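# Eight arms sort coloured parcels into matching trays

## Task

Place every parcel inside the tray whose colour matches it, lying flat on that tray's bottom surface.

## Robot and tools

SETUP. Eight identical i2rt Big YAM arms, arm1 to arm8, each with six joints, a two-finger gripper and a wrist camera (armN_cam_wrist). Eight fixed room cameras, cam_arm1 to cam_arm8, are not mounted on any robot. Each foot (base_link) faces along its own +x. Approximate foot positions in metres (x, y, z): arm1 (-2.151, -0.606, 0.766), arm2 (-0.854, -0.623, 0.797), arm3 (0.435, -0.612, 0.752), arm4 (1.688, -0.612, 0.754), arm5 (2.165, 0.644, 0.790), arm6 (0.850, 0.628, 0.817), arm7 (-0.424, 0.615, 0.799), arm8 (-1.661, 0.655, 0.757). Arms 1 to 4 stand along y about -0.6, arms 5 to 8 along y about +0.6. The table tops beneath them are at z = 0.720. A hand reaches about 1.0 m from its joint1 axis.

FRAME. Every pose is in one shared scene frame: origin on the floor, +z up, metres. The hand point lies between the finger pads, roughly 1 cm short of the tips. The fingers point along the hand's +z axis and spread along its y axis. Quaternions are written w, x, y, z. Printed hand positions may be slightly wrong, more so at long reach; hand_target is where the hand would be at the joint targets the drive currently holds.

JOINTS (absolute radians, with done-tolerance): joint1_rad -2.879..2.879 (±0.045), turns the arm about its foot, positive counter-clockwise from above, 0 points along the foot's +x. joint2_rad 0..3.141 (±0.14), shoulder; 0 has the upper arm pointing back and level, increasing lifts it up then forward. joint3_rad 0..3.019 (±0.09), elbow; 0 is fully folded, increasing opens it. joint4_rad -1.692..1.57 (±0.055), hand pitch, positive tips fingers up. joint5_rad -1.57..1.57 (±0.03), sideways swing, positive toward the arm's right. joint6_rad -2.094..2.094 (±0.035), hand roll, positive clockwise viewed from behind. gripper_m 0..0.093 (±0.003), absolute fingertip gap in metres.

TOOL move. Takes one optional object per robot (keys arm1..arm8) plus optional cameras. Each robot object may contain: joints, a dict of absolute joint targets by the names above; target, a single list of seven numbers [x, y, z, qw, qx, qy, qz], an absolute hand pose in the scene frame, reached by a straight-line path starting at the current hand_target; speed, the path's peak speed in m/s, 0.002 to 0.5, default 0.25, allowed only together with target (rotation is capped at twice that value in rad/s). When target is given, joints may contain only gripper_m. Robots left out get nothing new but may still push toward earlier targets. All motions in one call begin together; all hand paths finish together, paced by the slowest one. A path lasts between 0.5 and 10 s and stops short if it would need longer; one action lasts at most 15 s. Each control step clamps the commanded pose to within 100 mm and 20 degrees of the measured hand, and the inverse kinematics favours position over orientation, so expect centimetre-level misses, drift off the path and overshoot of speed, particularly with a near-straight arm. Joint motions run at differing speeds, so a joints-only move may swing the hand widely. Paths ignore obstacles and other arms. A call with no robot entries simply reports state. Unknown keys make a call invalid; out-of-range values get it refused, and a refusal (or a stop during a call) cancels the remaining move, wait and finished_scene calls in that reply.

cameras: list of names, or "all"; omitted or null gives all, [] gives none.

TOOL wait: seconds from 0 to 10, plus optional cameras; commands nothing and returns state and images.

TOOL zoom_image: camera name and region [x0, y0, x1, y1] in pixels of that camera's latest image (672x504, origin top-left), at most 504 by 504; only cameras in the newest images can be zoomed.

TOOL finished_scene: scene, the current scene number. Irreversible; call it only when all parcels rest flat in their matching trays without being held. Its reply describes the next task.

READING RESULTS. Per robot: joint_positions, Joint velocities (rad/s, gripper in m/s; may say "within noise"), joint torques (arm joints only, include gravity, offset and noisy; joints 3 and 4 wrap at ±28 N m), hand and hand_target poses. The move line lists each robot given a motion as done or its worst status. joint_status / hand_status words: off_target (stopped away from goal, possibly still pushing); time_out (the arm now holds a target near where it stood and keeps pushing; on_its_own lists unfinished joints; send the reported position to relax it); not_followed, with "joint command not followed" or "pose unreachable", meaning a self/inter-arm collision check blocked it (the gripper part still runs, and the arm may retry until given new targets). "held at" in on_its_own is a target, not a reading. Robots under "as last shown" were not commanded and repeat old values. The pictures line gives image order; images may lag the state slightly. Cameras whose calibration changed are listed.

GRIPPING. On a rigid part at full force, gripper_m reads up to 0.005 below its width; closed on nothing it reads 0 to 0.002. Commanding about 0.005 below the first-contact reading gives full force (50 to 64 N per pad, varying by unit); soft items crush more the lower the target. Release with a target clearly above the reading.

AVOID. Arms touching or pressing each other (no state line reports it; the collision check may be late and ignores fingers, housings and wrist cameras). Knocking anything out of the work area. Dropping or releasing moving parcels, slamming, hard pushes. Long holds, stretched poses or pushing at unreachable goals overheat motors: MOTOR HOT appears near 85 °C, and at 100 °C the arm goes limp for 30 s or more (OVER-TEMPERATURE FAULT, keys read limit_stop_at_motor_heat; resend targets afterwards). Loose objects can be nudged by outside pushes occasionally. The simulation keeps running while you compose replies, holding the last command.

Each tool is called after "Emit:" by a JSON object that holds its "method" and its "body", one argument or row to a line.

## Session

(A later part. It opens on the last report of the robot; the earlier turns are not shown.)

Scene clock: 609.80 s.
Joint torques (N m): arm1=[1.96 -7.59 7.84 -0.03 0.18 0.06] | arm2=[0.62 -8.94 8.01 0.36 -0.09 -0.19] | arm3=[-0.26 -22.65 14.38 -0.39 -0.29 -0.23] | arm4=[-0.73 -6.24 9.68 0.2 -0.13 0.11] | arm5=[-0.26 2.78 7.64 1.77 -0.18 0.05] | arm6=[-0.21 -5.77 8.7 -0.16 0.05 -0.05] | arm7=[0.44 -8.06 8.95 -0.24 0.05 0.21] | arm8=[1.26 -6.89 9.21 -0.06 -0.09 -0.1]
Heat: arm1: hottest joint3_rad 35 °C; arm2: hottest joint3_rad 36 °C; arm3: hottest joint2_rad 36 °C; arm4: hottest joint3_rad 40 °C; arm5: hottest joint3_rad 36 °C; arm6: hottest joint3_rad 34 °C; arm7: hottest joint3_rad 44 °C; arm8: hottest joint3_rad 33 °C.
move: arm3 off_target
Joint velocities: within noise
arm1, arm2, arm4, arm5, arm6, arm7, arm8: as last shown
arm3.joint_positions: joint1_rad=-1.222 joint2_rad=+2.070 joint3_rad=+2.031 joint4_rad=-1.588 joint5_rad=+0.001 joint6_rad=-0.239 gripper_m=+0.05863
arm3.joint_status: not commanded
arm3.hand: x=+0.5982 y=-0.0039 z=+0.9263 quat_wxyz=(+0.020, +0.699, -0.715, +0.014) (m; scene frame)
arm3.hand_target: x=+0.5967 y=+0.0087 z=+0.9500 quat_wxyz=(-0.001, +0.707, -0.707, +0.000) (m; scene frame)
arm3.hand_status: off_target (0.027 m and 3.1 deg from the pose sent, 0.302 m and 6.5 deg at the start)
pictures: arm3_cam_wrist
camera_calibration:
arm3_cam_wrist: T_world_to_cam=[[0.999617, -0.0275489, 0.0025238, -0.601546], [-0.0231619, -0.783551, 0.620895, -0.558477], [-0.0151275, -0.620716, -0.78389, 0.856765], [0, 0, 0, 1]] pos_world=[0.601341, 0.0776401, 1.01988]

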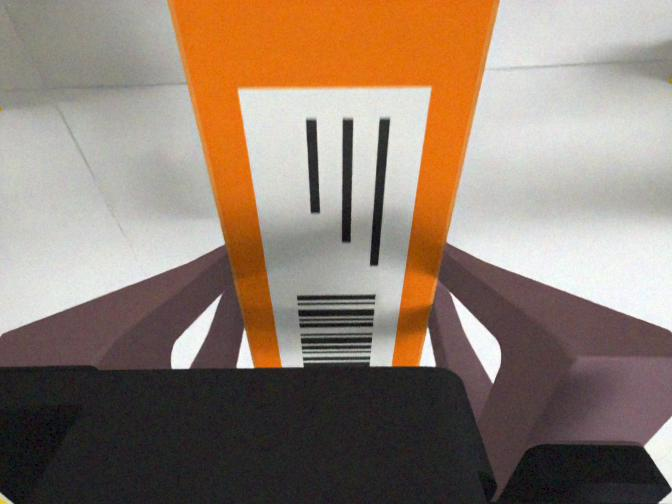

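Emit:
{"method": "move", "body": {
  "arm3": {"target":[0.597,0.006,0.770,0,0.7071,-0.7071,0]},
  "arm5": {"target":[1.818,0.489,1.1,0,1,0,0]},
  "cameras": []
}}

Emit:
{"method": "move", "body": {
  "arm3": {"joints":{"gripper_m":0.092}},
  "cameras": []
}}

Emit:
{"method": "move", "body": {
  "arm3": {"target":[0.597,0.003,0.94,0,0.7071,-0.7071,0]},
  "cameras": []
}}

Emit:
{"method": "move", "body": {
  "arm3": {"target":[0.53,-0.25,1.1,0,0.7071,-0.7071,0]},
  "cameras": []
}}

Emit:
{"method": "move", "body": {
  "arm3": {"joints":{"joint1_rad":-2.2}},
  "arm6": {"joints":{"joint1_rad":-1.3}},
  "cameras": []
}}

Emit:
{"method": "move", "body": {
  "arm6": {"target":[0.597,0.003,0.93,0,0.7071,0.7071,0]},
  "cameras": ["arm6_cam_wrist"]
}}

Scene clock: 626.73 s.
Joint torques (N m): arm1=[2.08 -7.71 7.95 0.05 0.2 0.03] | arm2=[0.62 -8.94 7.99 0.36 -0.09 -0.19] | arm3=[-0.32 -22.71 8.83 0.57 -0.28 -0.21] | arm4=[-0.67 -6.18 9.68 0.2 -0.13 0.11] | arm5=[-1.73 -8.23 10.29 -0.31 -0.14 0] | arm6=[-0.03 -5.77 8.69 -0.14 0.05 -0.05] | arm7=[0.44 -8 9.02 -0.21 0.07 0.2] | arm8=[1.08 -6.65 9.13 -0.14 -0.09 -0.11]
Heat: arm1: hottest joint3_rad 35 °C; arm2: hottest joint3_rad 36 °C; arm3: hottest joint2_rad 37 °C; arm4: hottest joint3_rad 40 °C; arm5: hottest joint3_rad 37 °C; arm6: hottest joint3_rad 35 °C; arm7: hottest joint3_rad 44 °C; arm8: hottest joint3_rad 33 °C.
move: arm3 done; arm5 off_target
Joint velocities: within noise
arm1, arm2, arm4, arm6, arm7, arm8: as last shown
arm3.joint_positions: joint1_rad=-1.222 joint2_rad=+2.154 joint3_rad=+1.756 joint4_rad=-1.193 joint5_rad=+0.000 joint6_rad=-0.240 gripper_m=+0.05863
arm3.joint_status: not commanded
arm3.hand: x=+0.5999 y=+0.0005 z=+0.7716 quat_wxyz=(+0.005, +0.699, -0.715, +0.005) (m; scene frame)
arm3.hand_target: x=+0.5969 y=+0.0059 z=+0.7700 quat_wxyz=(+0.000, +0.707, -0.707, +0.000) (m; scene frame)
arm3.hand_status: done (0.006 m and 1.5 deg from the pose sent, 0.157 m and 3.1 deg at the start)
arm5.joint_positions: joint1_rad=+0.684 joint2_rad=+1.335 joint3_rad=+1.391 joint4_rad=-1.667 joint5_rad=-0.002 joint6_rad=+0.406 gripper_m=+0.09397
arm5.joint_status: not commanded
arm5.hand: x=+1.8256 y=+0.4901 z=+1.0784 quat_wxyz=(-0.010, +1.000, +0.009, +0.021) (m; scene frame)
arm5.hand_target: x=+1.8189 y=+0.4893 z=+1.0998 quat_wxyz=(+0.000, +1.000, +0.000, +0.000) (m; scene frame)
arm5.hand_status: off_target (0.023 m and 2.9 deg from the pose sent, 0.281 m and 61.5 deg at the start)
pictures: none
No camera images: "cameras" was empty.

Scene clock: 627.37 s.
Joint torques (N m): arm1=[2.02 -7.77 7.88 0.05 0.21 0.03] | arm2=[0.62 -8.88 8.01 0.36 -0.09 -0.19] | arm3=[-0.21 -22.36 8.83 0.57 -0.28 -0.22] | arm4=[-0.67 -6.18 9.66 0.2 -0.13 0.11] | arm5=[-0.85 -8.76 9.85 -0.28 -0.14 0.06] | arm6=[-0.15 -5.83 8.7 -0.16 0.05 -0.05] | arm7=[0.26 -7.94 8.99 -0.25 0.07 0.2] | arm8=[1.32 -6.83 9.16 -0.21 -0.11 -0.1]
Heat: arm1: hottest joint3_rad 35 °C; arm2: hottest joint3_rad 36 °C; arm3: hottest joint2_rad 37 °C; arm4: hottest joint3_rad 40 °C; arm5: hottest joint3_rad 37 °C; arm6: hottest joint3_rad 35 °C; arm7: hottest joint3_rad 44 °C; arm8: hottest joint3_rad 33 °C.
move: arm3 done
Joint velocities: within noise
arm1, arm2, arm4, arm5, arm6, arm7, arm8: as last shown
arm3.joint_positions: joint1_rad=-1.222 joint2_rad=+2.154 joint3_rad=+1.756 joint4_rad=-1.193 joint5_rad=+0.000 joint6_rad=-0.240 gripper_m=+0.09187
arm3.joint_status: all done
arm3.hand: x=+0.5999 y=+0.0005 z=+0.7716 quat_wxyz=(+0.005, +0.699, -0.715, +0.005) (m; scene frame)
arm3.hand_target: x=+0.5969 y=+0.0059 z=+0.7701 quat_wxyz=(+0.000, +0.707, -0.707, +0.000) (m; scene frame)
arm3.hand_status: not commanded
arm5.hand: x=+1.8256 y=+0.4901 z=+1.0784 quat_wxyz=(-0.010, +1.000, +0.008, +0.021) (m; scene frame)
arm5.hand_target: x=+1.8188 y=+0.4893 z=+1.0998 quat_wxyz=(+0.000, +1.000, +0.000, +0.000) (m; scene frame)
pictures: none
No camera images: "cameras" was empty.

Scene clock: 629.00 s.
Joint torques (N m): arm1=[1.79 -7.41 7.9 -0.05 0.21 0.06] | arm2=[0.62 -8.94 7.99 0.36 -0.09 -0.19] | arm3=[-0.32 -22.12 14.31 -0.42 -0.26 -0.22] | arm4=[-0.67 -6.18 9.66 0.2 -0.13 0.11] | arm5=[-1.61 -8.47 9.96 -0.21 -0.21 0.07] | arm6=[-0.09 -5.83 8.68 -0.14 0.06 -0.05] | arm7=[0.67 -8.06 8.98 -0.27 0.06 0.19] | arm8=[1.44 -6.65 9.14 -0.13 -0.1 -0.11]
Heat: arm1: hottest joint3_rad 35 °C; arm2: hottest joint3_rad 36 °C; arm3: hottest joint2_rad 37 °C; arm4: hottest joint3_rad 40 °C; arm5: hottest joint3_rad 37 °C; arm6: hottest joint3_rad 35 °C; arm7: hottest joint3_rad 44 °C; arm8: hottest joint3_rad 33 °C.
move: arm3 off_target
Joint velocities: within noise
arm1, arm4, arm5, arm6, arm7: as last shown
arm2.joint_positions: joint1_rad=-1.005 joint2_rad=+1.218 joint3_rad=+1.404 joint4_rad=-1.671 joint5_rad=+0.001 joint6_rad=-0.506 gripper_m=+0.09194
arm2.joint_status: not commanded
arm2.hand: x=-0.8202 y=-0.2738 z=+1.1327 quat_wxyz=(-0.038, +0.836, -0.547, -0.020) (m; scene frame)
arm2.hand_target: x=-0.8222 y=-0.2750 z=+1.1294 quat_wxyz=(-0.030, +0.841, -0.540, -0.016) (m; scene frame)
arm2.hand_status: not commanded
arm3.joint_positions: joint1_rad=-1.222 joint2_rad=+2.044 joint3_rad=+1.969 joint4_rad=-1.548 joint5_rad=+0.000 joint6_rad=-0.242 gripper_m=+0.09197
arm3.joint_status: not commanded
arm3.hand: x=+0.5961 y=-0.0112 z=+0.9182 quat_wxyz=(+0.019, +0.700, -0.714, +0.013) (m; scene frame)
arm3.hand_target: x=+0.5966 y=+0.0018 z=+0.9400 quat_wxyz=(-0.001, +0.707, -0.707, +0.000) (m; scene frame)
arm3.hand_status: off_target (0.026 m and 2.9 deg from the pose sent, 0.168 m and 1.5 deg at the start; pose on its path clipped on 9 of 49 steps)
arm5.joint_positions: joint1_rad=+0.684 joint2_rad=+1.335 joint3_rad=+1.391 joint4_rad=-1.668 joint5_rad=-0.002 joint6_rad=+0.406 gripper_m=+0.09397
arm5.hand: x=+1.8257 y=+0.4901 z=+1.0784 quat_wxyz=(-0.010, +1.000, +0.008, +0.021) (m; scene frame)
arm8.joint_positions: joint1_rad=+0.006 joint2_rad=+1.205 joint3_rad=+1.495 joint4_rad=-1.672 joint5_rad=-0.001 joint6_rad=-0.164 gripper_m=+0.09192
arm8.joint_status: not commanded
arm8.hand: x=-1.8655 y=+0.3571 z=+1.1337 quat_wxyz=(-0.038, -0.840, -0.535, +0.086) (m; scene frame)
arm8.hand_target: x=-1.8670 y=+0.3590 z=+1.1292 quat_wxyz=(-0.033, -0.840, -0.536, +0.078) (m; scene frame)
arm8.hand_status: not commanded
pictures: none
No camera images: "cameras" was empty.

Scene clock: 631.13 s.
Joint torques (N m): arm1=[2.2 -7.59 7.95 0.05 0.21 0.05] | arm2=[0.62 -8.94 8.01 0.36 -0.09 -0.19] | arm3=[-0.38 -10.64 9.37 0.01 -0.28 -0.22] | arm4=[-0.67 -6.18 9.68 0.2 -0.13 0.11] | arm5=[-1.55 -8.53 9.95 -0.24 -0.19 0.04] | arm6=[-0.09 -5.83 8.68 -0.14 0.06 -0.05] | arm7=[0.67 -8.06 9.01 -0.21 0.05 0.19] | arm8=[1.26 -6.77 9.2 -0.14 -0.1 -0.1]
Heat: arm1: hottest joint3_rad 35 °C; arm2: hottest joint3_rad 37 °C; arm3: hottest joint2_rad 37 °C; arm4: hottest joint3_rad 40 °C; arm5: hottest joint3_rad 37 °C; arm6: hottest joint3_rad 35 °C; arm7: hottest joint3_rad 44 °C; arm8: hottest joint3_rad 33 °C.
move: arm3 off_target
Joint velocities: within noise
arm1, arm2, arm4, arm5, arm6, arm7, arm8: as last shown
arm3.joint_positions: joint1_rad=-1.222 joint2_rad=+1.286 joint3_rad=+1.486 joint4_rad=-1.674 joint5_rad=+0.000 joint6_rad=-0.244 gripper_m=+0.09197
arm3.joint_status: not commanded
arm3.hand: x=+0.5318 y=-0.2483 z=+1.0985 quat_wxyz=(-0.045, +0.700, -0.712, -0.025) (m; scene frame)
arm3.hand_target: x=+0.5301 y=-0.2498 z=+1.0993 quat_wxyz=(-0.042, +0.706, -0.706, -0.024) (m; scene frame)
arm3.hand_status: off_target (0.003 m and 6.0 deg from the pose sent, 0.307 m and 2.9 deg at the start; a joint's target at an end of its range on 34 of 64 steps)
pictures: none
No camera images: "cameras" was empty.

Scene clock: 632.93 s.
Joint torques (N m): arm1=[1.96 -7.65 7.97 -0.01 0.18 0.04] | arm2=[0.67 -8.94 7.99 0.36 -0.09 -0.19] | arm3=[-1.67 -10.64 9.42 0.01 -0.2 -0.2] | arm4=[-0.67 -6.18 9.66 0.18 -0.13 0.11] | arm5=[-1.96 -8.82 9.95 -0.08 -0.18 0.02] | arm6=[-1.14 -5.77 8.69 -0.14 -0.05 -0.06] | arm7=[0.56 -8.06 8.98 -0.24 0.06 0.2] | arm8=[1.38 -7 9.14 -0.16 -0.11 -0.09]
Heat: arm1: hottest joint3_rad 35 °C; arm2: hottest joint3_rad 37 °C; arm3: hottest joint2_rad 37 °C; arm4: hottest joint3_rad 40 °C; arm5: hottest joint3_rad 37 °C; arm6: hottest joint3_rad 35 °C; arm7: hottest joint3_rad 43 °C; arm8: hottest joint3_rad 33 °C.
move: arm3 done; arm6 done
Joint velocities: within noise
arm1, arm2, arm4, arm5, arm7, arm8: as last shown
arm3.joint_positions: joint1_rad=-2.188 joint2_rad=+1.286 joint3_rad=+1.486 joint4_rad=-1.674 joint5_rad=-0.003 joint6_rad=-0.244 gripper_m=+0.09198
arm3.joint_status: all done
arm3.hand: x=+0.7898 y=-0.4863 z=+1.0985 quat_wxyz=(-0.051, +0.289, -0.956, -0.006) (m; scene frame)
arm3.hand_target: x=+0.7894 y=-0.4911 z=+1.0993 quat_wxyz=(-0.048, +0.291, -0.956, -0.006) (m; scene frame)
arm3.hand_status: not commanded
arm6.joint_positions: joint1_rad=-1.293 joint2_rad=+1.193 joint3_rad=+1.320 joint4_rad=-1.697 joint5_rad=+0.001 joint6_rad=-0.386 gripper_m=+0.09191
arm6.joint_status: all done
arm6.hand: x=+0.7416 y=+0.3227 z=+1.1271 quat_wxyz=(+0.001, -0.691, -0.723, +0.001) (m; scene frame)
arm6.hand_target: x=+0.7406 y=+0.3258 z=+1.1300 quat_wxyz=(+0.000, -0.694, -0.720, +0.000) (m; scene frame)
arm6.hand_status: not commanded
pictures: none
No camera images: "cameras" was empty.

Scene clock: 635.57 s.
Joint torques (N m): arm1=[2.08 -7.53 7.94 0.02 0.21 0.06] | arm2=[0.62 -8.94 7.99 0.36 -0.09 -0.19] | arm3=[-1.55 -10.64 9.4 0.01 -0.2 -0.2] | arm4=[-0.67 -6.18 9.68 0.18 -0.13 0.11] | arm5=[-0.97 -8.64 10.07 -0.03 -0.19 0.03] | arm6=[-1.49 -16.79 12.89 -0.21 -0.04 -0.07] | arm7=[0.44 -8.06 9.02 -0.25 0.04 0.2] | arm8=[1.44 -7.06 9.16 -0.14 -0.11 -0.11]
Heat: arm1: hottest joint3_rad 35 °C; arm2: hottest joint3_rad 37 °C; arm3: hottest joint2_rad 36 °C; arm4: hottest joint3_rad 40 °C; arm5: hottest joint3_rad 37 °C; arm6: hottest joint3_rad 35 °C; arm7: hottest joint3_rad 43 °C; arm8: hottest joint3_rad 33 °C.
move: arm6 off_target
Joint velocities: within noise
arm1, arm2, arm3, arm5, arm8: as last shown
arm4.joint_positions: joint1_rad=+0.309 joint2_rad=+1.215 joint3_rad=+1.510 joint4_rad=-1.686 joint5_rad=+0.016 joint6_rad=-0.333 gripper_m=+0.09192
arm4.joint_status: not commanded
arm4.hand: x=+1.8059 y=-0.2631 z=+1.1273 quat_wxyz=(-0.076, +0.712, -0.697, -0.034) (m; scene frame)
arm4.hand_target: x=+1.8082 y=-0.2651 z=+1.1217 quat_wxyz=(-0.066, +0.708, -0.703, -0.029) (m; scene frame)
arm4.hand_status: not commanded
arm6.joint_positions: joint1_rad=-1.327 joint2_rad=+2.169 joint3_rad=+2.008 joint4_rad=-1.446 joint5_rad=+0.001 joint6_rad=-0.386 gripper_m=+0.09191
arm6.joint_status: not commanded
arm6.hand: x=+0.6088 y=+0.0148 z=+0.9152 quat_wxyz=(+0.008, -0.703, -0.711, -0.016) (m; scene frame)
arm6.hand_target: x=+0.5973 y=+0.0040 z=+0.9302 quat_wxyz=(+0.000, -0.707, -0.707, +0.001) (m; scene frame)
arm6.hand_status: off_target (0.022 m and 2.2 deg from the pose sent, 0.403 m and 2.6 deg at the start)
arm7.joint_positions: joint1_rad=+2.165 joint2_rad=+1.299 joint3_rad=+1.397 joint4_rad=-1.647 joint5_rad=-0.002 joint6_rad=+0.120 gripper_m=+0.09194
arm7.joint_status: not commanded
arm7.hand: x=-0.4065 y=+0.9847 z=+1.1055 quat_wxyz=(-0.008, +0.646, -0.763, -0.010) (m; scene frame)
arm7.hand_target: x=-0.4099 y=+0.9801 z=+1.1001 quat_wxyz=(+0.000, +0.647, -0.763, +0.000) (m; scene frame)
arm7.hand_status: not commanded
pictures: arm6_cam_wrist
camera_calibration:
arm6_cam_wrist: T_world_to_cam=[[-0.999802, -0.0190324, -0.00588973, 0.612938], [-0.0187361, 0.797715, 0.602744, -0.546163], [-0.00677332, 0.602735, -0.797913, 0.849735], [0, 0, 0, 1]] pos_world=[0.608339, -0.0648174, 1.01082]

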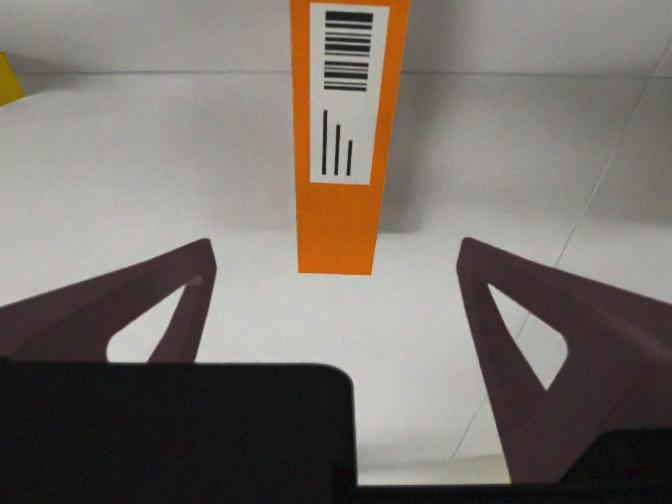

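Emit:
{"method": "move", "body": {
  "arm6": {"target":[0.60,0.004,0.767,0,0.7071,0.7071,0]},
  "cameras": ["arm6_cam_wrist"]
}}

Emit:
{"method": "move", "body": {
  "arm6": {"joints":{"gripper_m":0.045}},
  "cameras": []
}}

Emit:
{"method": "move", "body": {
  "arm6": {"target":[0.60,0.004,0.94,0,0.7071,0.7071,0]},
  "cameras": ["arm6_cam_wrist"]
}}

Emit:
{"method": "move", "body": {
  "arm6": {"target":[0.73,0.33,1.12,0,0.7071,0.7071,0]},
  "cameras": []
}}

Emit:
{"method": "move", "body": {
  "arm6": {"joints":{"joint1_rad":0.22,"joint6_rad":-0.38}},
  "cameras": []
}}

Emit:
{"method": "move", "body": {
  "arm6": {"target":[1.49,0.355,0.95,0,0,1,0]},
  "cameras": ["arm6_cam_wrist","cam_arm5"]
}}

Scene clock: 650.57 s.
Joint torques (N m): arm1=[1.79 -7.77 8.01 0.1 0.2 0.06] | arm2=[0.62 -8.88 8.01 0.36 -0.09 -0.19] | arm3=[-1.67 -10.58 9.42 0.01 -0.19 -0.2] | arm4=[-0.67 -6.18 9.68 0.2 -0.13 0.11] | arm5=[-1.73 -8.29 9.99 -0.2 -0.16 0.04] | arm6=[-1.14 -18.26 8.59 0.51 -0.04 -0.03] | arm7=[0.5 -8.12 9.01 -0.21 0.06 0.19] | arm8=[1.26 -7.06 9.18 -0.17 -0.1 -0.09]
Heat: arm1: hottest joint3_rad 35 °C; arm2: hottest joint3_rad 37 °C; arm3: hottest joint2_rad 35 °C; arm4: hottest joint3_rad 40 °C; arm5: hottest joint3_rad 39 °C; arm6: hottest joint3_rad 38 °C; arm7: hottest joint3_rad 43 °C; arm8: hottest joint3_rad 33 °C.
move: arm6 off_target
Joint velocities: within noise
arm1.joint_positions: joint1_rad=-1.519 joint2_rad=+1.310 joint3_rad=+1.492 joint4_rad=-1.675 joint5_rad=+0.004 joint6_rad=+0.207 gripper_m=+0.09189
arm1.joint_status: not commanded
arm1.hand: x=-2.2934 y=-0.9604 z=+1.1072 quat_wxyz=(-0.029, -0.879, -0.475, +0.032) (m; scene frame)
arm1.hand_target: x=-2.2900 y=-0.9600 z=+1.0994 quat_wxyz=(-0.018, -0.878, -0.477, +0.022) (m; scene frame)
arm1.hand_status: not commanded
arm2, arm3, arm4, arm5, arm7, arm8: as last shown
arm5.joint_positions: joint1_rad=+0.684 joint2_rad=+1.335 joint3_rad=+1.391 joint4_rad=-1.668 joint5_rad=-0.002 joint6_rad=+0.407 gripper_m=+0.09397
arm6.joint_positions: joint1_rad=-1.327 joint2_rad=+2.323 joint3_rad=+1.850 joint4_rad=-1.131 joint5_rad=+0.001 joint6_rad=-0.386 gripper_m=+0.09191
arm6.joint_status: not commanded
arm6.hand: x=+0.6078 y=+0.0124 z=+0.7582 quat_wxyz=(+0.007, -0.703, -0.711, -0.015) (m; scene frame)
arm6.hand_target: x=+0.6000 y=+0.0044 z=+0.7671 quat_wxyz=(+0.000, -0.707, -0.707, +0.000) (m; scene frame)
arm6.hand_status: off_target (0.014 m and 2.0 deg from the pose sent, 0.149 m and 2.2 deg at the start)
pictures: arm6_cam_wrist
camera_calibration:
arm6_cam_wrist: T_world_to_cam=[[-0.999807, -0.0190482, -0.00472069, 0.610091], [-0.0180658, 0.799424, 0.600496, -0.448377], [-0.00766455, 0.600466, -0.799614, 0.727819], [0, 0, 0, 1]] pos_world=[0.607452, -0.0669655, 0.854103]

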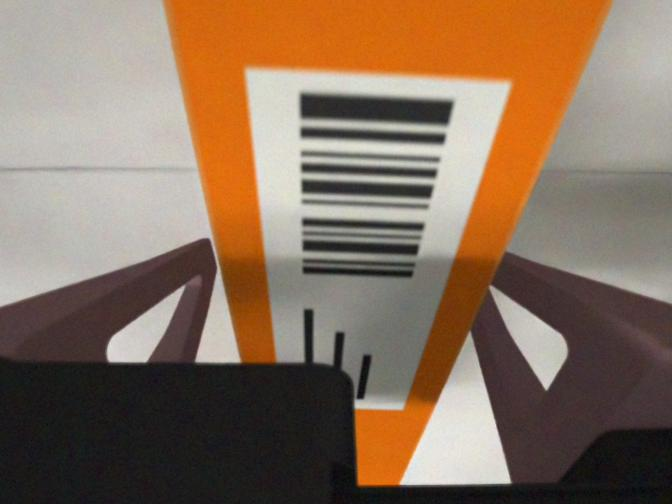

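Scene clock: 651.17 s.
Joint torques (N m): arm1=[1.9 -7.53 7.88 0.03 0.19 0.05] | arm2=[0.62 -8.88 7.99 0.36 -0.09 -0.19] | arm3=[-1.44 -10.52 9.37 0.02 -0.2 -0.21] | arm4=[-0.67 -6.18 9.66 0.18 -0.13 0.11] | arm5=[-0.62 -8.7 9.85 -0.12 -0.17 0.04] | arm6=[-1.14 -18.32 8.57 0.51 -0.05 -0.04] | arm7=[0.62 -8.23 8.96 -0.27 0.05 0.19] | arm8=[1.2 -6.95 9.2 -0.13 -0.1 -0.09]
Heat: arm1: hottest joint3_rad 35 °C; arm2: hottest joint3_rad 37 °C; arm3: hottest joint2_rad 35 °C; arm4: hottest joint3_rad 40 °C; arm5: hottest joint3_rad 39 °C; arm6: hottest joint3_rad 38 °C; arm7: hottest joint3_rad 43 °C; arm8: hottest joint3_rad 33 °C.
move: arm6 off_target
Joint velocities: within noise
arm1, arm2, arm3, arm4, arm5, arm7, arm8: as last shown
arm6.joint_positions: joint1_rad=-1.327 joint2_rad=+2.323 joint3_rad=+1.850 joint4_rad=-1.131 joint5_rad=+0.001 joint6_rad=-0.386 gripper_m=+0.05957
arm6.joint_status: gripper_m off_target (ended at +0.05960, target +0.04500)
arm6.hand: x=+0.6079 y=+0.0123 z=+0.7582 quat_wxyz=(+0.007, -0.703, -0.711, -0.015) (m; scene frame)
arm6.hand_target: x=+0.6001 y=+0.0044 z=+0.7671 quat_wxyz=(+0.000, -0.707, -0.707, +0.000) (m; scene frame)
arm6.hand_status: not commanded
pictures: none
No camera images: "cameras" was empty.

Scene clock: 652.77 s.
Joint torques (N m): arm1=[1.85 -7.59 7.99 0.09 0.2 0.05] | arm2=[0.62 -8.94 8.01 0.36 -0.09 -0.19] | arm3=[-1.55 -10.64 9.36 0.01 -0.2 -0.21] | arm4=[-0.73 -6.18 9.68 0.2 -0.13 0.11] | arm5=[-1.79 -8.7 9.98 -0.18 -0.21 0.06] | arm6=[-1.14 -18.32 13.07 -0.32 -0.04 -0.04] | arm7=[0.56 -8.29 8.95 -0.25 0.06 0.2] | arm8=[1.49 -7 9.14 -0.17 -0.09 -0.1]
Heat: arm1: hottest joint3_rad 35 °C; arm2: hottest joint3_rad 37 °C; arm3: hottest joint2_rad 35 °C; arm4: hottest joint3_rad 40 °C; arm5: hottest joint3_rad 39 °C; arm6: hottest joint3_rad 38 °C; arm7: hottest joint3_rad 43 °C; arm8: hottest joint3_rad 33 °C.
move: arm6 off_target
Joint velocities: within noise
arm1, arm2, arm3, arm4, arm7, arm8: as last shown
arm5.joint_positions: joint1_rad=+0.684 joint2_rad=+1.335 joint3_rad=+1.391 joint4_rad=-1.668 joint5_rad=-0.002 joint6_rad=+0.407 gripper_m=+0.09397
arm5.joint_status: not commanded
arm5.hand: x=+1.8257 y=+0.4901 z=+1.0784 quat_wxyz=(-0.010, +1.000, +0.008, +0.021) (m; scene frame)
arm5.hand_target: x=+1.8188 y=+0.4893 z=+1.0998 quat_wxyz=(+0.000, +1.000, +0.000, +0.000) (m; scene frame)
arm5.hand_status: not commanded
arm6.joint_positions: joint1_rad=-1.327 joint2_rad=+2.175 joint3_rad=+2.011 joint4_rad=-1.464 joint5_rad=+0.001 joint6_rad=-0.386 gripper_m=+0.05959
arm6.joint_status: not commanded
arm6.hand: x=+0.6103 y=+0.0183 z=+0.9127 quat_wxyz=(+0.012, -0.703, -0.711, -0.026) (m; scene frame)
arm6.hand_target: x=+0.6005 y=+0.0055 z=+0.9401 quat_wxyz=(+0.000, -0.707, -0.707, +0.000) (m; scene frame)
arm6.hand_status: off_target (0.032 m and 3.4 deg from the pose sent, 0.182 m and 2.0 deg at the start; pose on its path clipped on 10 of 48 steps)
pictures: arm6_cam_wrist
camera_calibration:
arm6_cam_wrist: T_world_to_cam=[[-0.999721, -0.0188136, -0.0142766, 0.622031], [-0.0236137, 0.78588, 0.617928, -0.558108], [-0.000405775, 0.618093, -0.786105, 0.830741], [0, 0, 0, 1]] pos_world=[0.609016, -0.0631666, 1.0068]

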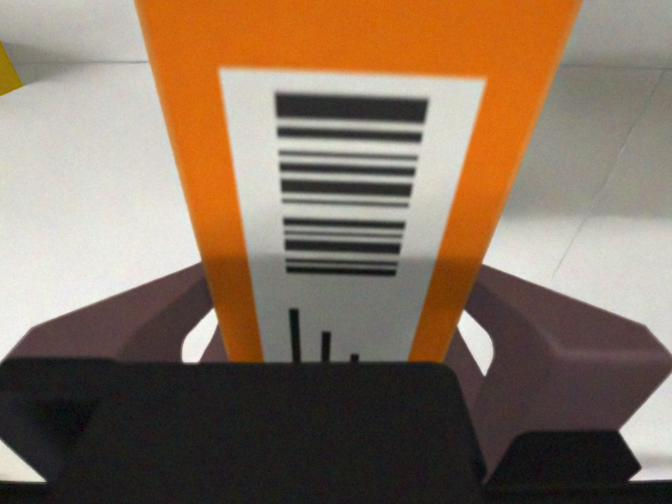

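Scene clock: 655.13 s.
Joint torques (N m): arm1=[1.96 -7.53 7.95 0.06 0.2 0.04] | arm2=[0.62 -8.94 7.99 0.36 -0.09 -0.19] | arm3=[-1.55 -10.58 9.36 0.01 -0.19 -0.21] | arm4=[-0.67 -6.18 9.68 0.18 -0.13 0.11] | arm5=[-1.96 -8.76 10.02 -0.08 -0.22 0.05] | arm6=[-1.26 -5.95 8.75 -0.14 -0.04 -0.05] | arm7=[0.44 -8.06 9.03 -0.27 0.06 0.19] | arm8=[1.2 -7.06 9.17 -0.09 -0.1 -0.1]
Heat: arm1: hottest joint3_rad 35 °C; arm2: hottest joint3_rad 37 °C; arm3: hottest joint2_rad 35 °C; arm4: hottest joint3_rad 40 °C; arm5: hottest joint3_rad 39 °C; arm6: hottest joint3_rad 38 °C; arm7: hottest joint3_rad 43 °C; arm8: hottest joint3_rad 33 °C.
move: arm6 done
Joint velocities: within noise
arm1, arm2, arm3, arm4, arm5, arm7, arm8: as last shown
arm6.joint_positions: joint1_rad=-1.327 joint2_rad=+1.192 joint3_rad=+1.290 joint4_rad=-1.671 joint5_rad=+0.001 joint6_rad=-0.386 gripper_m=+0.05959
arm6.joint_status: not commanded
arm6.hand: x=+0.7313 y=+0.3265 z=+1.1162 quat_wxyz=(+0.001, -0.703, -0.711, -0.001) (m; scene frame)
arm6.hand_target: x=+0.7300 y=+0.3299 z=+1.1199 quat_wxyz=(+0.000, -0.707, -0.707, +0.000) (m; scene frame)
arm6.hand_status: done (0.005 m and 0.7 deg from the pose sent, 0.393 m and 3.4 deg at the start)
pictures: none
No camera images: "cameras" was empty.

Scene clock: 657.03 s.
Joint torques (N m): arm1=[2.32 -7.82 7.94 0.02 0.18 0.02] | arm2=[0.62 -8.94 8.01 0.36 -0.09 -0.19] | arm3=[-1.55 -10.64 9.35 0.02 -0.2 -0.19] | arm4=[-0.67 -6.18 9.68 0.18 -0.13 0.11] | arm5=[-1.44 -8.29 9.92 -0.14 -0.2 0.05] | arm6=[-0.21 -5.89 8.76 -0.16 0.07 -0.03] | arm7=[0.62 -8 9.02 -0.24 0.07 0.2] | arm8=[1.2 -6.83 9.16 -0.12 -0.1 -0.11]
Heat: arm1: hottest joint3_rad 35 °C; arm2: hottest joint3_rad 37 °C; arm3: hottest joint2_rad 35 °C; arm4: hottest joint3_rad 40 °C; arm5: hottest joint3_rad 39 °C; arm6: hottest joint3_rad 38 °C; arm7: hottest joint3_rad 43 °C; arm8: hottest joint3_rad 33 °C.
move: arm6 done
Joint velocities: within noise
arm1, arm3, arm4, arm5, arm7: as last shown
arm2.joint_positions: joint1_rad=-1.005 joint2_rad=+1.218 joint3_rad=+1.404 joint4_rad=-1.671 joint5_rad=+0.001 joint6_rad=-0.506 gripper_m=+0.09194
arm2.joint_status: not commanded
arm2.hand: x=-0.8202 y=-0.2738 z=+1.1327 quat_wxyz=(-0.038, +0.836, -0.547, -0.020) (m; scene frame)
arm2.hand_target: x=-0.8222 y=-0.2750 z=+1.1294 quat_wxyz=(-0.030, +0.841, -0.540, -0.016) (m; scene frame)
arm2.hand_status: not commanded
arm6.joint_positions: joint1_rad=+0.214 joint2_rad=+1.192 joint3_rad=+1.290 joint4_rad=-1.671 joint5_rad=-0.002 joint6_rad=-0.387 gripper_m=+0.05969
arm6.joint_status: all done
arm6.hand: x=+1.1487 y=+0.5008 z=+1.1161 quat_wxyz=(+0.001, -0.008, -1.000, -0.001) (m; scene frame)
arm6.hand_target: x=+1.1468 y=+0.5034 z=+1.1198 quat_wxyz=(+0.000, -0.009, -1.000, +0.000) (m; scene frame)
arm6.hand_status: not commanded
arm8.joint_positions: joint1_rad=+0.006 joint2_rad=+1.205 joint3_rad=+1.495 joint4_rad=-1.672 joint5_rad=-0.001 joint6_rad=-0.164 gripper_m=+0.09192
arm8.joint_status: not commanded
arm8.hand: x=-1.8655 y=+0.3571 z=+1.1337 quat_wxyz=(-0.038, -0.840, -0.535, +0.086) (m; scene frame)
arm8.hand_target: x=-1.8670 y=+0.3590 z=+1.1292 quat_wxyz=(-0.033, -0.840, -0.536, +0.078) (m; scene frame)
arm8.hand_status: not commanded
pictures: none
No camera images: "cameras" was empty.

Scene clock: 659.77 s.
Joint torques (N m): arm1=[1.96 -7.53 7.94 0.06 0.19 0.05] | arm2=[0.62 -8.94 8.01 0.36 -0.09 -0.19] | arm3=[-1.67 -10.64 9.35 0.01 -0.2 -0.21] | arm4=[-0.67 -6.18 9.66 0.2 -0.13 0.11] | arm5=[-1.14 -8.7 9.85 -0.23 -0.2 0.03] | arm6=[-0.56 -17.49 13.31 -0.2 0.08 -0.18] | arm7=[0.44 -8.23 8.98 -0.24 0.06 0.19] | arm8=[1.2 -6.89 9.21 -0.13 -0.08 -0.08]
Heat: arm1: hottest joint3_rad 35 °C; arm2: hottest joint3_rad 37 °C; arm3: hottest joint2_rad 35 °C; arm4: hottest joint3_rad 40 °C; arm5: hottest joint3_rad 39 °C; arm6: hottest joint3_rad 38 °C; arm7: hottest joint3_rad 42 °C; arm8: hottest joint3_rad 33 °C.
move: arm6 off_target
Joint velocities: within noise
arm1, arm2, arm3, arm4, arm5, arm7, arm8: as last shown
arm6.joint_positions: joint1_rad=+0.214 joint2_rad=+2.239 joint3_rad=+2.177 joint4_rad=-1.549 joint5_rad=-0.002 joint6_rad=-0.394 gripper_m=+0.05969
arm6.joint_status: not commanded
arm6.hand: x=+1.4768 y=+0.3608 z=+0.9335 quat_wxyz=(+0.018, -0.005, -1.000, -0.008) (m; scene frame)
arm6.hand_target: x=+1.4890 y=+0.3555 z=+0.9502 quat_wxyz=(-0.001, +0.000, -1.000, +0.000) (m; scene frame)
arm6.hand_status: off_target (0.022 m and 2.4 deg from the pose sent, 0.407 m and 1.0 deg at the start)
pictures: arm6_cam_wrist, cam_arm5
camera_calibration:
arm6_cam_wrist: T_world_to_cam=[[-0.00233524, -0.999945, -0.0102534, 0.372331], [-0.796583, -0.00433837, 0.604514, 0.619445], [-0.604525, 0.00957939, -0.796529, 1.75719], [0, 0, 0, 1]] pos_world=[1.55658, 0.358165, 1.02901]

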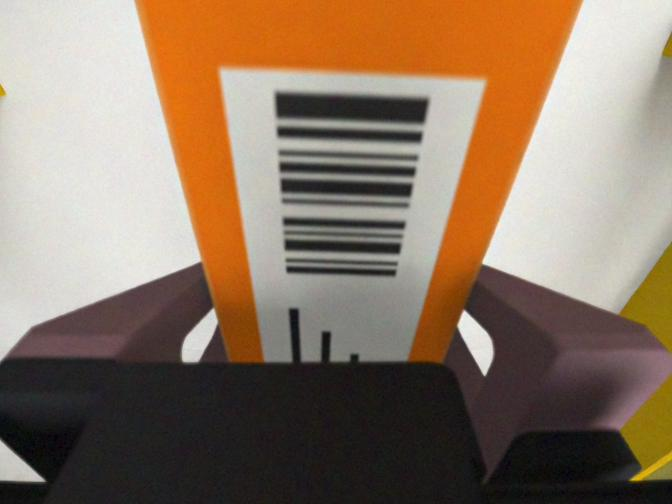

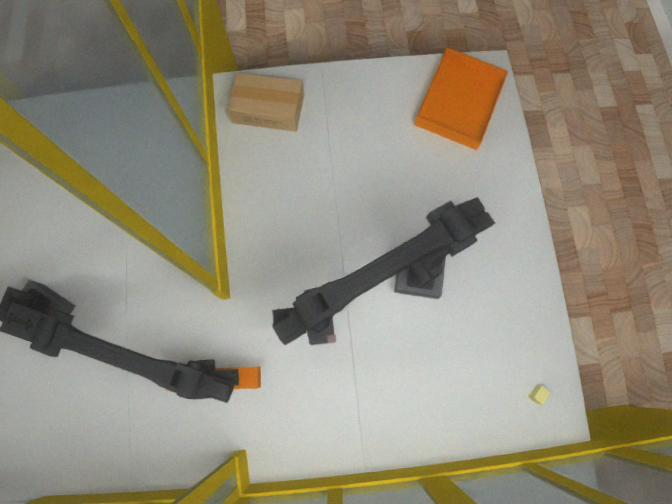

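Emit:
{"method": "move", "body": {
  "arm6": {"target":[1.485,0.353,0.774,0,0,1,0]},
  "speed": 0.15,
  "cameras": []
}}

Emit:
{"method": "move", "body": {
  "arm6": {"target":[1.485,0.353,0.774,0,0,1,0]},
  "cameras": []
}}


Scene clock: 667.07 s.
Joint torques (N m): arm1=[2.14 -7.41 7.91 0.03 0.19 0.04] | arm2=[0.62 -8.94 7.99 0.36 -0.09 -0.19] | arm3=[-1.49 -10.64 9.4 -0.02 -0.2 -0.2] | arm4=[-0.67 -6.18 9.66 0.18 -0.13 0.11] | arm5=[-1.26 -8.7 9.87 -0.1 -0.15 0.07] | arm6=[-0.97 -19.08 8.61 0.54 0.07 -0.18] | arm7=[0.32 -8.23 8.99 -0.25 0.05 0.19] | arm8=[1.14 -7 9.2 -0.17 -0.11 -0.11]
Heat: arm1: hottest joint3_rad 35 °C; arm2: hottest joint3_rad 37 °C; arm3: hottest joint2_rad 34 °C; arm4: hottest joint3_rad 40 °C; arm5: hottest joint3_rad 40 °C; arm6: hottest joint3_rad 39 °C; arm7: hottest joint3_rad 42 °C; arm8: hottest joint3_rad 33 °C.
move: arm6 off_target
Joint velocities: within noise
arm1, arm2, arm4, arm5, arm7, arm8: as last shown
arm3.joint_positions: joint1_rad=-2.188 joint2_rad=+1.286 joint3_rad=+1.486 joint4_rad=-1.674 joint5_rad=-0.003 joint6_rad=-0.244 gripper_m=+0.09198
arm3.joint_status: not commanded
arm3.hand: x=+0.7898 y=-0.4863 z=+1.0985 quat_wxyz=(-0.051, +0.289, -0.956, -0.006) (m; scene frame)
arm3.hand_target: x=+0.7894 y=-0.4911 z=+1.0993 quat_wxyz=(-0.048, +0.291, -0.956, -0.006) (m; scene frame)
arm3.hand_status: not commanded
arm6.joint_positions: joint1_rad=+0.214 joint2_rad=+2.367 joint3_rad=+1.956 joint4_rad=-1.191 joint5_rad=-0.002 joint6_rad=-0.400 gripper_m=+0.05970
arm6.joint_status: not commanded
arm6.hand: x=+1.4778 y=+0.3603 z=+0.7653 quat_wxyz=(+0.014, -0.002, -1.000, -0.007) (m; scene frame)
arm6.hand_target: x=+1.4848 y=+0.3531 z=+0.7742 quat_wxyz=(+0.000, +0.000, -1.000, +0.000) (m; scene frame)
arm6.hand_status: off_target (0.013 m and 1.8 deg from the pose sent, 0.160 m and 2.4 deg at the start)
pictures: none
No camera images: "cameras" was empty.

Emit:
{"method": "move", "body": {
  "arm6": {"joints":{"gripper_m":0.092}},
  "cameras": []
}}

Emit:
{"method": "move", "body": {
  "arm6": {"target":[1.485,0.353,0.93,0,0,1,0]},
  "cameras": []
}}

Emit:
{"method": "move", "body": {
  "arm6": {"target":[1.15,0.5,1.1,0,0,1,0]},
  "cameras": []
}}

Emit:
{"method": "move", "body": {
  "arm5": {"target":[1.478,0.36,0.94,0,1,0,0]},
  "arm6": {"joints":{"joint1_rad":-0.6}},
  "cameras": ["arm5_cam_wrist","cam_arm5"]
}}

Scene clock: 675.43 s.
Joint torques (N m): arm1=[2.32 -7.53 7.91 0.03 0.18 0.04] | arm2=[0.62 -8.94 7.99 0.38 -0.09 -0.19] | arm3=[-1.49 -10.58 9.33 -0.03 -0.2 -0.21] | arm4=[-0.67 -6.24 9.66 0.18 -0.13 0.11] | arm5=[-1.55 -8.94 9.98 0.02 -0.21 0.05] | arm6=[-0.97 -18.78 8.61 0.53 0.07 -0.17] | arm7=[0.67 -8.18 8.99 -0.25 0.06 0.19] | arm8=[1.38 -6.95 9.17 -0.14 -0.09 -0.11]
Heat: arm1: hottest joint3_rad 35 °C; arm2: hottest joint3_rad 37 °C; arm3: hottest joint2_rad 34 °C; arm4: hottest joint3_rad 40 °C; arm5: hottest joint3_rad 40 °C; arm6: hottest joint3_rad 38 °C; arm7: hottest joint3_rad 42 °C; arm8: hottest joint3_rad 33 °C.
move: arm6 done
Joint velocities: within noise
arm1, arm2, arm3, arm5, arm8: as last shown
arm4.joint_positions: joint1_rad=+0.309 joint2_rad=+1.215 joint3_rad=+1.510 joint4_rad=-1.686 joint5_rad=+0.016 joint6_rad=-0.333 gripper_m=+0.09192
arm4.joint_status: not commanded
arm4.hand: x=+1.8059 y=-0.2631 z=+1.1273 quat_wxyz=(-0.076, +0.712, -0.697, -0.034) (m; scene frame)
arm4.hand_target: x=+1.8082 y=-0.2651 z=+1.1217 quat_wxyz=(-0.066, +0.708, -0.703, -0.029) (m; scene frame)
arm4.hand_status: not commanded
arm6.joint_positions: joint1_rad=+0.214 joint2_rad=+2.367 joint3_rad=+1.956 joint4_rad=-1.191 joint5_rad=-0.002 joint6_rad=-0.400 gripper_m=+0.09178
arm6.joint_status: all done
arm6.hand: x=+1.4778 y=+0.3603 z=+0.7653 quat_wxyz=(+0.014, -0.002, -1.000, -0.007) (m; scene frame)
arm6.hand_target: x=+1.4848 y=+0.3531 z=+0.7742 quat_wxyz=(+0.000, +0.000, -1.000, +0.000) (m; scene frame)
arm6.hand_status: not commanded
arm7.joint_positions: joint1_rad=+2.165 joint2_rad=+1.299 joint3_rad=+1.397 joint4_rad=-1.647 joint5_rad=-0.002 joint6_rad=+0.120 gripper_m=+0.09194
arm7.joint_status: not commanded
arm7.hand: x=-0.4065 y=+0.9847 z=+1.1055 quat_wxyz=(-0.008, +0.646, -0.763, -0.010) (m; scene frame)
arm7.hand_target: x=-0.4099 y=+0.9801 z=+1.1001 quat_wxyz=(+0.000, +0.647, -0.763, +0.000) (m; scene frame)
arm7.hand_status: not commanded
pictures: none
No camera images: "cameras" was empty.

Scene clock: 677.00 s.
Joint torques (N m): arm1=[1.96 -7.3 7.94 0.08 0.2 0.05] | arm2=[0.62 -8.94 8.01 0.36 -0.09 -0.19] | arm3=[-1.61 -10.7 9.36 0.03 -0.2 -0.2] | arm4=[-0.67 -6.24 9.68 0.18 -0.13 0.11] | arm5=[-1.14 -8.59 9.99 -0.12 -0.22 0.05] | arm6=[-1.03 -18.37 13.03 -0.27 0.07 -0.18] | arm7=[0.73 -8.06 8.98 -0.25 0.06 0.21] | arm8=[1.26 -6.65 9.21 -0.17 -0.1 -0.1]
Heat: arm1: hottest joint3_rad 35 °C; arm2: hottest joint3_rad 37 °C; arm3: hottest joint2_rad 34 °C; arm4: hottest joint3_rad 40 °C; arm5: hottest joint3_rad 40 °C; arm6: hottest joint3_rad 38 °C; arm7: hottest joint3_rad 42 °C; arm8: hottest joint3_rad 33 °C.
move: arm6 off_target
Joint velocities: within noise
arm1.joint_positions: joint1_rad=-1.519 joint2_rad=+1.310 joint3_rad=+1.492 joint4_rad=-1.675 joint5_rad=+0.004 joint6_rad=+0.207 gripper_m=+0.09189
arm1.joint_status: not commanded
arm1.hand: x=-2.2934 y=-0.9604 z=+1.1072 quat_wxyz=(-0.029, -0.879, -0.475, +0.032) (m; scene frame)
arm1.hand_target: x=-2.2900 y=-0.9600 z=+1.0994 quat_wxyz=(-0.018, -0.878, -0.477, +0.022) (m; scene frame)
arm1.hand_status: not commanded
arm2, arm3, arm4, arm5, arm7, arm8: as last shown
arm6.joint_positions: joint1_rad=+0.214 joint2_rad=+2.239 joint3_rad=+2.106 joint4_rad=-1.488 joint5_rad=-0.001 joint6_rad=-0.400 gripper_m=+0.09187
arm6.joint_status: not commanded
arm6.hand: x=+1.4720 y=+0.3627 z=+0.9064 quat_wxyz=(+0.023, -0.002, -1.000, -0.010) (m; scene frame)
arm6.hand_target: x=+1.4837 y=+0.3536 z=+0.9301 quat_wxyz=(+0.000, +0.000, -1.000, +0.000) (m; scene frame)
arm6.hand_status: off_target (0.029 m and 2.9 deg from the pose sent, 0.165 m and 1.8 deg at the start; pose on its path clipped on 8 of 47 steps)
pictures: none
No camera images: "cameras" was empty.

Scene clock: 679.40 s.
Joint torques (N m): arm1=[2.14 -7.65 7.94 0.08 0.2 0.03] | arm2=[0.62 -8.94 7.99 0.35 -0.09 -0.19] | arm3=[-1.61 -10.58 9.37 -0.01 -0.2 -0.2] | arm4=[-0.67 -6.18 9.68 0.2 -0.13 0.11] | arm5=[-1.32 -8.29 9.89 -0.09 -0.24 0.06] | arm6=[-0.62 -6.07 8.64 -0.13 0.05 -0.12] | arm7=[0.44 -8 9.01 -0.2 0.06 0.2] | arm8=[1.44 -7.06 9.14 -0.14 -0.09 -0.09]
Heat: arm1: hottest joint3_rad 35 °C; arm2: hottest joint3_rad 37 °C; arm3: hottest joint2_rad 34 °C; arm4: hottest joint3_rad 40 °C; arm5: hottest joint3_rad 40 °C; arm6: hottest joint3_rad 38 °C; arm7: hottest joint3_rad 42 °C; arm8: hottest joint3_rad 33 °C.
move: arm6 done
Joint velocities: within noise
arm1, arm2, arm3, arm4, arm5, arm7, arm8: as last shown
arm6.joint_positions: joint1_rad=+0.214 joint2_rad=+1.198 joint3_rad=+1.245 joint4_rad=-1.617 joint5_rad=-0.001 joint6_rad=-0.400 gripper_m=+0.09187
arm6.joint_status: not commanded
arm6.hand: x=+1.1526 y=+0.4990 z=+1.0970 quat_wxyz=(+0.000, -0.002, -1.000, +0.000) (m; scene frame)
arm6.hand_target: x=+1.1500 y=+0.5000 z=+1.0999 quat_wxyz=(+0.000, +0.000, -1.000, +0.000) (m; scene frame)
arm6.hand_status: done (0.004 m and 0.2 deg from the pose sent, 0.400 m and 2.9 deg at the start)
pictures: none
No camera images: "cameras" was empty.

Scene clock: 682.00 s.
Joint torques (N m): arm1=[2.26 -7.47 7.98 0.12 0.21 0.04] | arm2=[0.62 -8.94 7.99 0.36 -0.09 -0.19] | arm3=[-1.55 -10.58 9.37 -0.01 -0.19 -0.2] | arm4=[-0.67 -6.18 9.68 0.2 -0.13 0.11] | arm5=[-1.44 -21.95 10.07 -0.17 -0.18 -0.15] | arm6=[-1.26 -5.89 8.64 -0.18 -0.01 -0.12] | arm7=[0.67 -8.12 9.01 -0.24 0.05 0.19] | arm8=[1.2 -6.83 9.21 -0.18 -0.1 -0.1]
Heat: arm1: hottest joint3_rad 35 °C; arm2: hottest joint3_rad 37 °C; arm3: hottest joint2_rad 34 °C; arm4: hottest joint3_rad 40 °C; arm5: hottest joint3_rad 40 °C; arm6: hottest joint3_rad 38 °C; arm7: hottest joint3_rad 42 °C; arm8: hottest joint3_rad 33 °C.
move: arm5 off_target; arm6 done
Joint velocities: within noise
arm1, arm2, arm3, arm4, arm7, arm8: as last shown
arm5.joint_positions: joint1_rad=+0.659 joint2_rad=+2.417 joint3_rad=+2.539 joint4_rad=-1.675 joint5_rad=-0.002 joint6_rad=+0.401 gripper_m=+0.09397
arm5.joint_status: not commanded
arm5.hand: x=+1.4877 y=+0.3591 z=+0.9170 quat_wxyz=(+0.001, +1.000, -0.002, -0.006) (m; scene frame)
arm5.hand_target: x=+1.4794 y=+0.3605 z=+0.9395 quat_wxyz=(+0.011, +1.000, +0.000, -0.026) (m; scene frame)
arm5.hand_status: off_target (0.025 m and 0.7 deg from the pose sent, 0.396 m and 2.9 deg at the start; a joint's target at an end of its range on 26 of 78 steps)
arm6.joint_positions: joint1_rad=-0.591 joint2_rad=+1.198 joint3_rad=+1.245 joint4_rad=-1.617 joint5_rad=+0.000 joint6_rad=-0.400 gripper_m=+0.09188
arm6.joint_status: all done
arm6.hand: x=+0.9664 y=+0.3207 z=+1.0971 quat_wxyz=(+0.000, -0.393, -0.919, +0.000) (m; scene frame)
arm6.hand_target: x=+0.9627 y=+0.3224 z=+1.0999 quat_wxyz=(+0.000, -0.396, -0.918, +0.000) (m; scene frame)
arm6.hand_status: not commanded
pictures: arm5_cam_wrist, cam_arm5
camera_calibration:
arm5_cam_wrist: T_world_to_cam=[[0.0148392, 0.999886, 0.00281446, -0.382614], [0.827244, -0.013858, 0.561671, -1.7332], [0.561646, -0.00600651, -0.827356, 0.0494211], [0, 0, 0, 1]] pos_world=[1.4117, 0.358848, 1.01545]

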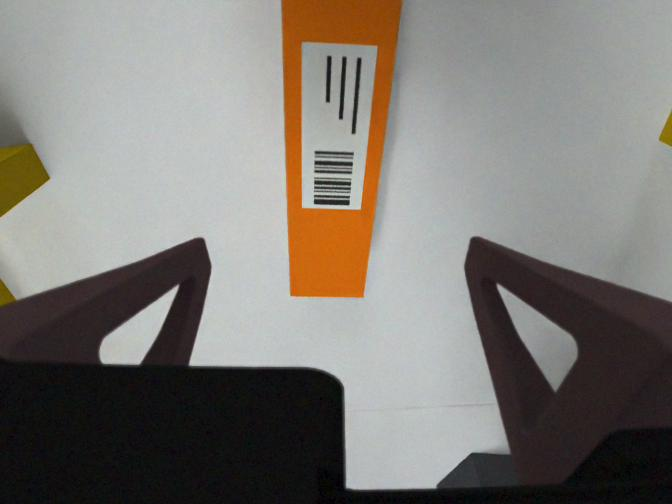

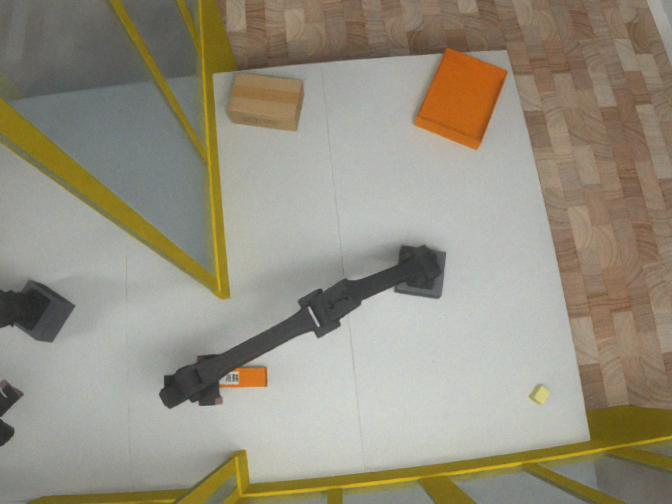

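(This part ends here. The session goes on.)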